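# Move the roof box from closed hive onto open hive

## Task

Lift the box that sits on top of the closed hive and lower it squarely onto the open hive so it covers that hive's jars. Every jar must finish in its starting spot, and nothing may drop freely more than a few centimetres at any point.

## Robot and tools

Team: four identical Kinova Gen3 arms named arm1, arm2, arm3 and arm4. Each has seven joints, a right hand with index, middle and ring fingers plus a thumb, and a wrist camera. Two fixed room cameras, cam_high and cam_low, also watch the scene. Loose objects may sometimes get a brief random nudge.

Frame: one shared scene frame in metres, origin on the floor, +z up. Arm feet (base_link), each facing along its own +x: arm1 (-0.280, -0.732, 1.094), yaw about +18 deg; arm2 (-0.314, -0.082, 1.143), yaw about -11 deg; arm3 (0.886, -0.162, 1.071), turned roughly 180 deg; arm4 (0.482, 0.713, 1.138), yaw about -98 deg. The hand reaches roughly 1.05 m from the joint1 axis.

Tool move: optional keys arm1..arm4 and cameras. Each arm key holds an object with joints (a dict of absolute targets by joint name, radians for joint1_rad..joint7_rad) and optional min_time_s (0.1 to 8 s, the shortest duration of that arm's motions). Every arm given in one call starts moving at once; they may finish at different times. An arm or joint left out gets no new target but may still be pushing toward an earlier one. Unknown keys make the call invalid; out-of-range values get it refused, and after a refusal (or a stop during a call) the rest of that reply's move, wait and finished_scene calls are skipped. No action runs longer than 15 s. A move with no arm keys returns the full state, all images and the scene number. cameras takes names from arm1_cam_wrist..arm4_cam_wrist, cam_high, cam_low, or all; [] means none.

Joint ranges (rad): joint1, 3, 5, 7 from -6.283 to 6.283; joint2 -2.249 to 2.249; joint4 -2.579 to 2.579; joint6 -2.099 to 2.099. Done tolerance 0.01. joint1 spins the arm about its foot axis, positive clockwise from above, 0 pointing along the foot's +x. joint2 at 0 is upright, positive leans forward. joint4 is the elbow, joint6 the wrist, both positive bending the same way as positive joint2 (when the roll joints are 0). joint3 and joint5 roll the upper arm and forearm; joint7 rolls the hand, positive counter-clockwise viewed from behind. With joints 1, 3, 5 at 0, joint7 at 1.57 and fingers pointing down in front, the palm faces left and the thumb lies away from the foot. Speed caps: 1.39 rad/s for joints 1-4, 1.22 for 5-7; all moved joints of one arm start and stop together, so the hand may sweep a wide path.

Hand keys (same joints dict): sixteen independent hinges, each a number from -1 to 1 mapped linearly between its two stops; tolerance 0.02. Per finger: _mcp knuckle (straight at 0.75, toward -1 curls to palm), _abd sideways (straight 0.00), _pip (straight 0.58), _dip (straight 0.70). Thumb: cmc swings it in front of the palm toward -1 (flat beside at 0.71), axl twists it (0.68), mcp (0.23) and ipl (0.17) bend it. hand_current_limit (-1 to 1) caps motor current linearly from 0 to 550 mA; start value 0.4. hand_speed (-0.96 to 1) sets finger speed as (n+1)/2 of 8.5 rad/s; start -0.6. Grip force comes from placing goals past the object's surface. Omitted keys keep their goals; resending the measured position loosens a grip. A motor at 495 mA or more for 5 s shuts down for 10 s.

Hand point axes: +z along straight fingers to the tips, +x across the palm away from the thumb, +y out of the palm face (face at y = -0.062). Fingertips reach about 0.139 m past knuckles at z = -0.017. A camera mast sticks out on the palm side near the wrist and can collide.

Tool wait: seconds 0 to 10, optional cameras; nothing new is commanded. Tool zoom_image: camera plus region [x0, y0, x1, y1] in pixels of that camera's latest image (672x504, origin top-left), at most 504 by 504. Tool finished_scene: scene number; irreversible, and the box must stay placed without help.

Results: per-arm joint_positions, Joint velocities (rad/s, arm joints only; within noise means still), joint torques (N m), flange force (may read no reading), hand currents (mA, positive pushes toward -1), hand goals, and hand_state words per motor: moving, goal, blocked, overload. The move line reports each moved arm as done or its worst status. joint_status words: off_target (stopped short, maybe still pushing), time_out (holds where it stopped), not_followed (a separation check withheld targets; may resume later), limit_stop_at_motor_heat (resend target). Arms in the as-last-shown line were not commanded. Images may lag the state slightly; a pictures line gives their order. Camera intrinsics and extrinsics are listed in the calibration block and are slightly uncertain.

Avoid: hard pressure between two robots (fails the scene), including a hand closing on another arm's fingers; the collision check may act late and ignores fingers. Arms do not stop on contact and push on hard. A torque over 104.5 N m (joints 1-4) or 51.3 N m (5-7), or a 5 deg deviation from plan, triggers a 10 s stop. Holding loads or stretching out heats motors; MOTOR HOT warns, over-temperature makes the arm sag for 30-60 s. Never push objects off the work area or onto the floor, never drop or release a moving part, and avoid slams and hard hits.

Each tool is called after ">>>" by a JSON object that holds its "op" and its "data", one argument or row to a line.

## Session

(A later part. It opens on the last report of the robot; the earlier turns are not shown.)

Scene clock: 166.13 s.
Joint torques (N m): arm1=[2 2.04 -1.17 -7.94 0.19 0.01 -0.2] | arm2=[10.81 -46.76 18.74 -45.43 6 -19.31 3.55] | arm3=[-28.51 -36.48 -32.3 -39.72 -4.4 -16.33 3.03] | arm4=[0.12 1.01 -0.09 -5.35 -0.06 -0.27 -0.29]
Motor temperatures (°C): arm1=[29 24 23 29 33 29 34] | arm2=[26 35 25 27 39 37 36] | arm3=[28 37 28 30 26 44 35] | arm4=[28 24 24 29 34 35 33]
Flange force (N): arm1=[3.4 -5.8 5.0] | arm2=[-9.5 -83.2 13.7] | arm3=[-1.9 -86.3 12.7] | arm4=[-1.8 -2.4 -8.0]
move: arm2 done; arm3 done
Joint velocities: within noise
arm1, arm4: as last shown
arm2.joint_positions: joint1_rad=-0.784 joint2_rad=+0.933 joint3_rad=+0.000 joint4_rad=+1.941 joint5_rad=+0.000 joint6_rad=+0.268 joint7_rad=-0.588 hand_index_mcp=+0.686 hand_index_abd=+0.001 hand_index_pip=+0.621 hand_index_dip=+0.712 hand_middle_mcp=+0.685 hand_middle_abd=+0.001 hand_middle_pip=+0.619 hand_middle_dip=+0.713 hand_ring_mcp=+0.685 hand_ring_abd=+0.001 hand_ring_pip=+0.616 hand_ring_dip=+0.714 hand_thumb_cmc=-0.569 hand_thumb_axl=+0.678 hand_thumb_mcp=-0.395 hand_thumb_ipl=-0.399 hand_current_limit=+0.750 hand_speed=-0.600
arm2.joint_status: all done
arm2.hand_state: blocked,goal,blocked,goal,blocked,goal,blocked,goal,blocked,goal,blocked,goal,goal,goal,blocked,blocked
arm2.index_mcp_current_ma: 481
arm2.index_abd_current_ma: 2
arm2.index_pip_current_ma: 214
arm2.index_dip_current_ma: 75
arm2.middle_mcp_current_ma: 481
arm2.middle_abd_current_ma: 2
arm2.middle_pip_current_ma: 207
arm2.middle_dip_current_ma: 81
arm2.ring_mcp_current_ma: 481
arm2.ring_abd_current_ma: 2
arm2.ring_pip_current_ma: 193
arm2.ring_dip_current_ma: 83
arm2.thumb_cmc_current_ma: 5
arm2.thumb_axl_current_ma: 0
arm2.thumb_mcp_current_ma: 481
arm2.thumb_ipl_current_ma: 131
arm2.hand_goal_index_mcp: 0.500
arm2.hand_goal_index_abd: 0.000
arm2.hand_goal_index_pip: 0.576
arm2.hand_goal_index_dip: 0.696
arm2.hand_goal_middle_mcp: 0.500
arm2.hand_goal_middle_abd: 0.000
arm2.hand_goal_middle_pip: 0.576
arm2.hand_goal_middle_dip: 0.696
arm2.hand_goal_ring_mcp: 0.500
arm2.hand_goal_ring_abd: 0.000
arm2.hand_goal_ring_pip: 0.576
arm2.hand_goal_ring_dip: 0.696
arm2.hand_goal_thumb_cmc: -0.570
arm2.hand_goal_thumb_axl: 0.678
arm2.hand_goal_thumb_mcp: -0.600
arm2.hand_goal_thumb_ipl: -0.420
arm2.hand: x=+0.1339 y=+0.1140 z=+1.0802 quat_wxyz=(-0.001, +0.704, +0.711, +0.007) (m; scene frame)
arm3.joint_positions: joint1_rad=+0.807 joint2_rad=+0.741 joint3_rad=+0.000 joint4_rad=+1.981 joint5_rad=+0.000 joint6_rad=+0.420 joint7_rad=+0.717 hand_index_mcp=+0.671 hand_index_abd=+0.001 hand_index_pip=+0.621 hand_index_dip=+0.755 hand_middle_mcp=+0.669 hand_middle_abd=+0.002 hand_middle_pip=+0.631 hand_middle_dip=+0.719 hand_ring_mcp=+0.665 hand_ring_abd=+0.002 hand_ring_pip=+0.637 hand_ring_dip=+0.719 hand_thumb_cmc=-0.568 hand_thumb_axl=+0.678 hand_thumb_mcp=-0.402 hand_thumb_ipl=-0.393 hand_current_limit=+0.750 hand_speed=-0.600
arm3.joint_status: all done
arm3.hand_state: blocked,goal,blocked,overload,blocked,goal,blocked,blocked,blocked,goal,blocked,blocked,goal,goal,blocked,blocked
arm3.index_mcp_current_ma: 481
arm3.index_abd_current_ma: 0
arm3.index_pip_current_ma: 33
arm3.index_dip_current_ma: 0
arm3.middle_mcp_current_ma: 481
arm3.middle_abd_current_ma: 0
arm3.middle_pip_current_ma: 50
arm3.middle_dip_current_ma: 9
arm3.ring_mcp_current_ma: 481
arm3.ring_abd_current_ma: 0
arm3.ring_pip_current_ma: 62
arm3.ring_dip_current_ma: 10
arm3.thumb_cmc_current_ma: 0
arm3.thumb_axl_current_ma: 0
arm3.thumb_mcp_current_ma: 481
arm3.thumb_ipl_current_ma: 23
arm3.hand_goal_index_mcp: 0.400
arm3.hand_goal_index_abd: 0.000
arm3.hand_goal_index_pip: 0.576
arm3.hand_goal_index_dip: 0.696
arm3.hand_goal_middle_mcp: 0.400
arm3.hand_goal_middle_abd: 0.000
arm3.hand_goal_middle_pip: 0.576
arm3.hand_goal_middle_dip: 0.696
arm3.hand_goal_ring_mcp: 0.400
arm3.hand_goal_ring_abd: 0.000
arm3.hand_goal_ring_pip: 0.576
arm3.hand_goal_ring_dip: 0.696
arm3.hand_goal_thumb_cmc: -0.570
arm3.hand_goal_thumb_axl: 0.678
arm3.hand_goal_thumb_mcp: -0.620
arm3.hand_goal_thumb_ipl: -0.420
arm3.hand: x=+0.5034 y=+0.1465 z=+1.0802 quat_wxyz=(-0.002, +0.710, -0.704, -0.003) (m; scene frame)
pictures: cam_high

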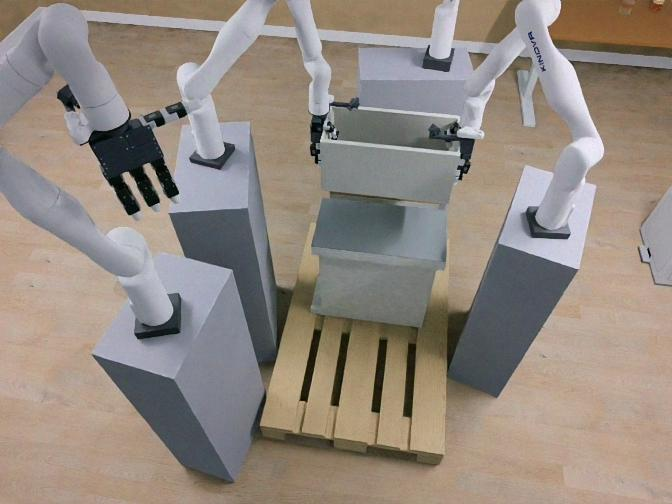

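>>> {"op": "move", "data": {
  "arm2": {"joints":{"joint1_rad":-0.8836,"joint2_rad":0.9564,"joint4_rad":1.8387,"joint6_rad":0.3465,"joint7_rad":-0.6832},"min_time_s":1.4},
  "arm3": {"joints":{"joint1_rad":0.9009,"joint2_rad":0.7885,"joint4_rad":1.8376,"joint6_rad":0.5155,"joint7_rad":0.8151},"min_time_s":1.4}
}}

>>> {"op": "move", "data": {
  "arm2": {"joints":{"joint1_rad":-0.9693,"joint2_rad":0.9891,"joint4_rad":1.7166,"joint6_rad":0.4359,"joint7_rad":-0.7641},"min_time_s":1.4},
  "arm3": {"joints":{"joint1_rad":0.9790,"joint2_rad":0.8466,"joint4_rad":1.6755,"joint6_rad":0.6195,"joint7_rad":0.8980},"min_time_s":1.4},
  "cameras": ["cam_high","cam_low"]
}}

>>> {"op": "zoom_image", "data": {
  "camera": "cam_high",
  "region": [300, 100, 480, 240]
}}

>>> {"op": "zoom_image", "data": {
  "camera": "cam_low",
  "region": [300, 200, 460, 340]
}}

Scene clock: 172.70 s.
Joint torques (N m): arm1=[1.99 2.07 -1.18 -7.95 0.18 0.01 -0.15] | arm2=[15.41 -46.83 23.45 -43.7 7.49 -18.22 3.63] | arm3=[-33.08 -37.5 -36.52 -37.23 -6.84 -15.09 2.84] | arm4=[0.11 0.95 -0.1 -5.38 -0.09 -0.33 -0.24]
Motor temperatures (°C): arm1=[29 24 23 29 33 29 34] | arm2=[26 35 25 28 39 37 36] | arm3=[28 37 28 31 26 44 35] | arm4=[28 24 24 29 34 35 33]
Flange force (N): arm1=[3.5 -5.6 5.1] | arm2=[-9.3 -84.0 13.7] | arm3=[-1.2 -86.2 13.2] | arm4=[-1.9 -2.4 -8.2]
move: arm2 done; arm3 done
Joint velocities: within noise
arm1, arm4: as last shown
arm2.joint_positions: joint1_rad=-0.884 joint2_rad=+0.956 joint3_rad=+0.000 joint4_rad=+1.839 joint5_rad=+0.000 joint6_rad=+0.346 joint7_rad=-0.683 hand_index_mcp=+0.686 hand_index_abd=+0.000 hand_index_pip=+0.621 hand_index_dip=+0.712 hand_middle_mcp=+0.685 hand_middle_abd=+0.000 hand_middle_pip=+0.620 hand_middle_dip=+0.713 hand_ring_mcp=+0.685 hand_ring_abd=+0.000 hand_ring_pip=+0.617 hand_ring_dip=+0.714 hand_thumb_cmc=-0.569 hand_thumb_axl=+0.678 hand_thumb_mcp=-0.395 hand_thumb_ipl=-0.399 hand_current_limit=+0.750 hand_speed=-0.600
arm2.joint_status: all done
arm2.hand_state: blocked,goal,blocked,goal,blocked,goal,blocked,goal,blocked,goal,blocked,goal,goal,goal,blocked,blocked
arm2.index_mcp_current_ma: 481
arm2.index_abd_current_ma: 0
arm2.index_pip_current_ma: 217
arm2.index_dip_current_ma: 75
arm2.middle_mcp_current_ma: 481
arm2.middle_abd_current_ma: 0
arm2.middle_pip_current_ma: 209
arm2.middle_dip_current_ma: 81
arm2.ring_mcp_current_ma: 481
arm2.ring_abd_current_ma: 0
arm2.ring_pip_current_ma: 195
arm2.ring_dip_current_ma: 83
arm2.thumb_cmc_current_ma: 5
arm2.thumb_axl_current_ma: 0
arm2.thumb_mcp_current_ma: 481
arm2.thumb_ipl_current_ma: 131
arm2.hand_goal_index_mcp: 0.500
arm2.hand_goal_index_abd: 0.000
arm2.hand_goal_index_pip: 0.576
arm2.hand_goal_index_dip: 0.696
arm2.hand_goal_middle_mcp: 0.500
arm2.hand_goal_middle_abd: 0.000
arm2.hand_goal_middle_pip: 0.576
arm2.hand_goal_middle_dip: 0.696
arm2.hand_goal_ring_mcp: 0.500
arm2.hand_goal_ring_abd: 0.000
arm2.hand_goal_ring_pip: 0.576
arm2.hand_goal_ring_dip: 0.696
arm2.hand_goal_thumb_cmc: -0.570
arm2.hand_goal_thumb_axl: 0.678
arm2.hand_goal_thumb_mcp: -0.600
arm2.hand_goal_thumb_ipl: -0.420
arm2.hand: x=+0.1333 y=+0.1682 z=+1.0802 quat_wxyz=(-0.001, +0.702, +0.712, +0.007) (m; scene frame)
arm3.joint_positions: joint1_rad=+0.901 joint2_rad=+0.788 joint3_rad=+0.000 joint4_rad=+1.838 joint5_rad=+0.000 joint6_rad=+0.516 joint7_rad=+0.815 hand_index_mcp=+0.671 hand_index_abd=+0.000 hand_index_pip=+0.622 hand_index_dip=+0.753 hand_middle_mcp=+0.669 hand_middle_abd=+0.001 hand_middle_pip=+0.633 hand_middle_dip=+0.719 hand_ring_mcp=+0.665 hand_ring_abd=+0.001 hand_ring_pip=+0.639 hand_ring_dip=+0.719 hand_thumb_cmc=-0.569 hand_thumb_axl=+0.678 hand_thumb_mcp=-0.402 hand_thumb_ipl=-0.393 hand_current_limit=+0.750 hand_speed=-0.600
arm3.joint_status: all done
arm3.hand_state: blocked,goal,blocked,overload,blocked,goal,blocked,blocked,blocked,goal,blocked,blocked,goal,goal,blocked,blocked
arm3.index_mcp_current_ma: 481
arm3.index_abd_current_ma: 0
arm3.index_pip_current_ma: 36
arm3.index_dip_current_ma: 0
arm3.middle_mcp_current_ma: 481
arm3.middle_abd_current_ma: 0
arm3.middle_pip_current_ma: 53
arm3.middle_dip_current_ma: 9
arm3.ring_mcp_current_ma: 481
arm3.ring_abd_current_ma: 0
arm3.ring_pip_current_ma: 65
arm3.ring_dip_current_ma: 10
arm3.thumb_cmc_current_ma: 0
arm3.thumb_axl_current_ma: 0
arm3.thumb_mcp_current_ma: 481
arm3.thumb_ipl_current_ma: 23
arm3.hand_goal_index_mcp: 0.400
arm3.hand_goal_index_abd: 0.000
arm3.hand_goal_index_pip: 0.576
arm3.hand_goal_index_dip: 0.696
arm3.hand_goal_middle_mcp: 0.400
arm3.hand_goal_middle_abd: 0.000
arm3.hand_goal_middle_pip: 0.576
arm3.hand_goal_middle_dip: 0.696
arm3.hand_goal_ring_mcp: 0.400
arm3.hand_goal_ring_abd: 0.000
arm3.hand_goal_ring_pip: 0.576
arm3.hand_goal_ring_dip: 0.696
arm3.hand_goal_thumb_cmc: -0.570
arm3.hand_goal_thumb_axl: 0.678
arm3.hand_goal_thumb_mcp: -0.620
arm3.hand_goal_thumb_ipl: -0.420
arm3.hand: x=+0.5026 y=+0.2023 z=+1.0802 quat_wxyz=(-0.002, +0.712, -0.702, -0.002) (m; scene frame)
pictures: none

Scene clock: 174.40 s.
Joint torques (N m): arm1=[2.01 2.05 -1.16 -7.96 0.16 -0.02 -0.17] | arm2=[19.66 -46.54 27.03 -40.92 8.99 -16.65 3.63] | arm3=[-36.78 -38.48 -38.95 -34.49 -9.19 -13.65 2.52] | arm4=[0.24 0.97 -0.13 -5.3 -0.08 -0.3 -0.26]
Motor temperatures (°C): arm1=[29 24 23 29 33 29 34] | arm2=[26 35 26 28 39 37 36] | arm3=[28 37 28 31 26 44 35] | arm4=[28 24 24 29 34 35 33]
Flange force (N): arm1=[3.5 -5.7 5.0] | arm2=[-8.6 -82.8 13.7] | arm3=[-0.2 -84.6 13.6] | arm4=[-1.9 -2.6 -8.4]
move: arm2 done; arm3 done
Joint velocities: within noise
arm1, arm4: as last shown
arm2.joint_positions: joint1_rad=-0.969 joint2_rad=+0.989 joint3_rad=+0.000 joint4_rad=+1.717 joint5_rad=+0.000 joint6_rad=+0.436 joint7_rad=-0.764 hand_index_mcp=+0.686 hand_index_abd=-0.001 hand_index_pip=+0.622 hand_index_dip=+0.712 hand_middle_mcp=+0.685 hand_middle_abd=-0.001 hand_middle_pip=+0.620 hand_middle_dip=+0.713 hand_ring_mcp=+0.685 hand_ring_abd=-0.001 hand_ring_pip=+0.617 hand_ring_dip=+0.714 hand_thumb_cmc=-0.569 hand_thumb_axl=+0.678 hand_thumb_mcp=-0.395 hand_thumb_ipl=-0.399 hand_current_limit=+0.750 hand_speed=-0.600
arm2.joint_status: all done
arm2.hand_state: blocked,goal,blocked,goal,blocked,goal,blocked,goal,blocked,goal,blocked,goal,goal,goal,blocked,blocked
arm2.index_mcp_current_ma: 481
arm2.index_abd_current_ma: -2
arm2.index_pip_current_ma: 219
arm2.index_dip_current_ma: 75
arm2.middle_mcp_current_ma: 481
arm2.middle_abd_current_ma: -2
arm2.middle_pip_current_ma: 210
arm2.middle_dip_current_ma: 81
arm2.ring_mcp_current_ma: 481
arm2.ring_abd_current_ma: -2
arm2.ring_pip_current_ma: 195
arm2.ring_dip_current_ma: 83
arm2.thumb_cmc_current_ma: 5
arm2.thumb_axl_current_ma: 0
arm2.thumb_mcp_current_ma: 481
arm2.thumb_ipl_current_ma: 131
arm2.hand_goal_index_mcp: 0.500
arm2.hand_goal_index_abd: 0.000
arm2.hand_goal_index_pip: 0.576
arm2.hand_goal_index_dip: 0.696
arm2.hand_goal_middle_mcp: 0.500
arm2.hand_goal_middle_abd: 0.000
arm2.hand_goal_middle_pip: 0.576
arm2.hand_goal_middle_dip: 0.696
arm2.hand_goal_ring_mcp: 0.500
arm2.hand_goal_ring_abd: 0.000
arm2.hand_goal_ring_pip: 0.576
arm2.hand_goal_ring_dip: 0.696
arm2.hand_goal_thumb_cmc: -0.570
arm2.hand_goal_thumb_axl: 0.678
arm2.hand_goal_thumb_mcp: -0.600
arm2.hand_goal_thumb_ipl: -0.420
arm2.hand: x=+0.1328 y=+0.2223 z=+1.0801 quat_wxyz=(+0.000, +0.700, +0.714, +0.007) (m; scene frame)
arm3.joint_positions: joint1_rad=+0.979 joint2_rad=+0.847 joint3_rad=+0.000 joint4_rad=+1.676 joint5_rad=+0.000 joint6_rad=+0.620 joint7_rad=+0.898 hand_index_mcp=+0.671 hand_index_abd=+0.000 hand_index_pip=+0.624 hand_index_dip=+0.751 hand_middle_mcp=+0.669 hand_middle_abd=+0.001 hand_middle_pip=+0.634 hand_middle_dip=+0.719 hand_ring_mcp=+0.665 hand_ring_abd=+0.001 hand_ring_pip=+0.640 hand_ring_dip=+0.719 hand_thumb_cmc=-0.569 hand_thumb_axl=+0.678 hand_thumb_mcp=-0.403 hand_thumb_ipl=-0.393 hand_current_limit=+0.750 hand_speed=-0.600
arm3.joint_status: all done
arm3.hand_state: blocked,goal,blocked,overload,blocked,goal,blocked,blocked,blocked,goal,blocked,blocked,goal,goal,blocked,blocked
arm3.index_mcp_current_ma: 481
arm3.index_abd_current_ma: 0
arm3.index_pip_current_ma: 39
arm3.index_dip_current_ma: 0
arm3.middle_mcp_current_ma: 481
arm3.middle_abd_current_ma: 0
arm3.middle_pip_current_ma: 55
arm3.middle_dip_current_ma: 9
arm3.ring_mcp_current_ma: 481
arm3.ring_abd_current_ma: 0
arm3.ring_pip_current_ma: 67
arm3.ring_dip_current_ma: 10
arm3.thumb_cmc_current_ma: 0
arm3.thumb_axl_current_ma: 0
arm3.thumb_mcp_current_ma: 481
arm3.thumb_ipl_current_ma: 23
arm3.hand_goal_index_mcp: 0.400
arm3.hand_goal_index_abd: 0.000
arm3.hand_goal_index_pip: 0.576
arm3.hand_goal_index_dip: 0.696
arm3.hand_goal_middle_mcp: 0.400
arm3.hand_goal_middle_abd: 0.000
arm3.hand_goal_middle_pip: 0.576
arm3.hand_goal_middle_dip: 0.696
arm3.hand_goal_ring_mcp: 0.400
arm3.hand_goal_ring_abd: 0.000
arm3.hand_goal_ring_pip: 0.576
arm3.hand_goal_ring_dip: 0.696
arm3.hand_goal_thumb_cmc: -0.570
arm3.hand_goal_thumb_axl: 0.678
arm3.hand_goal_thumb_mcp: -0.620
arm3.hand_goal_thumb_ipl: -0.420
arm3.hand: x=+0.5020 y=+0.2581 z=+1.0803 quat_wxyz=(-0.002, +0.714, -0.701, -0.002) (m; scene frame)
pictures: cam_high, cam_low

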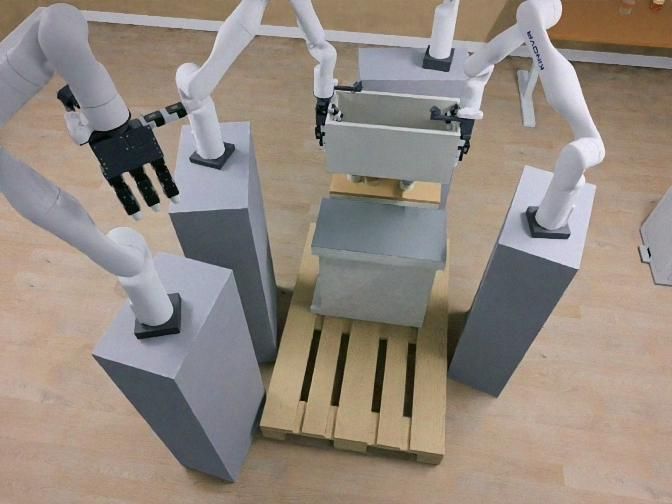

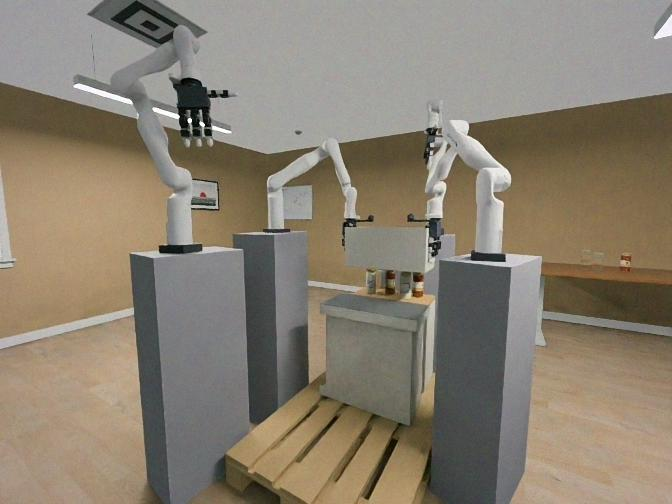

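Scaled by 2.800 from the camera's 672x504 image, which has a finer 960x720 frame.

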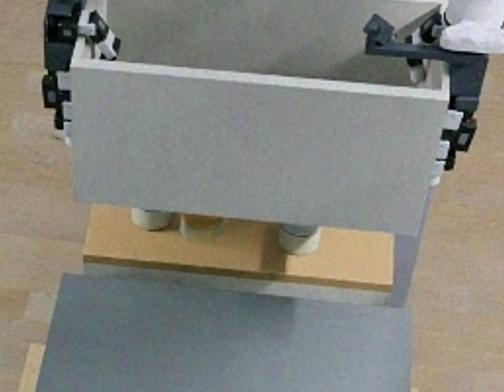

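Scaled by 3.150 from the camera's 672x504 image, which has a finer 960x720 frame.

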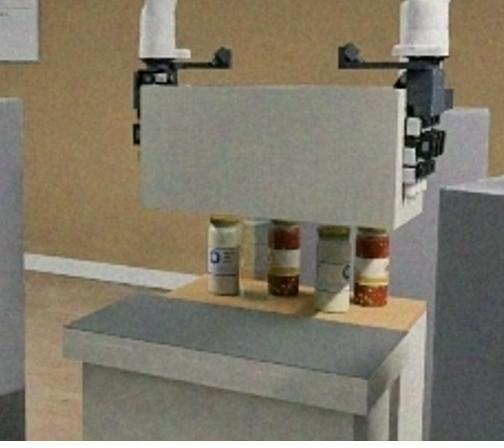

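>>> {"op": "zoom_image", "data": {
  "camera": "cam_high",
  "region": [320, 160, 390, 220]
}}

>>> {"op": "zoom_image", "data": {
  "camera": "cam_high",
  "region": [390, 160, 460, 220]
}}

Scaled by 7.200 from the camera's 672x504 image, which has a finer 960x720 frame.

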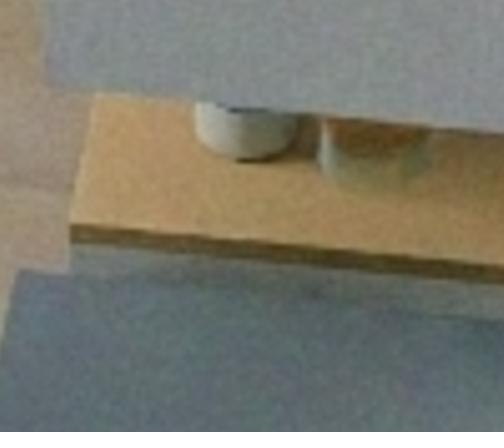

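Scaled by 7.200 from the camera's 672x504 image, which has a finer 960x720 frame.

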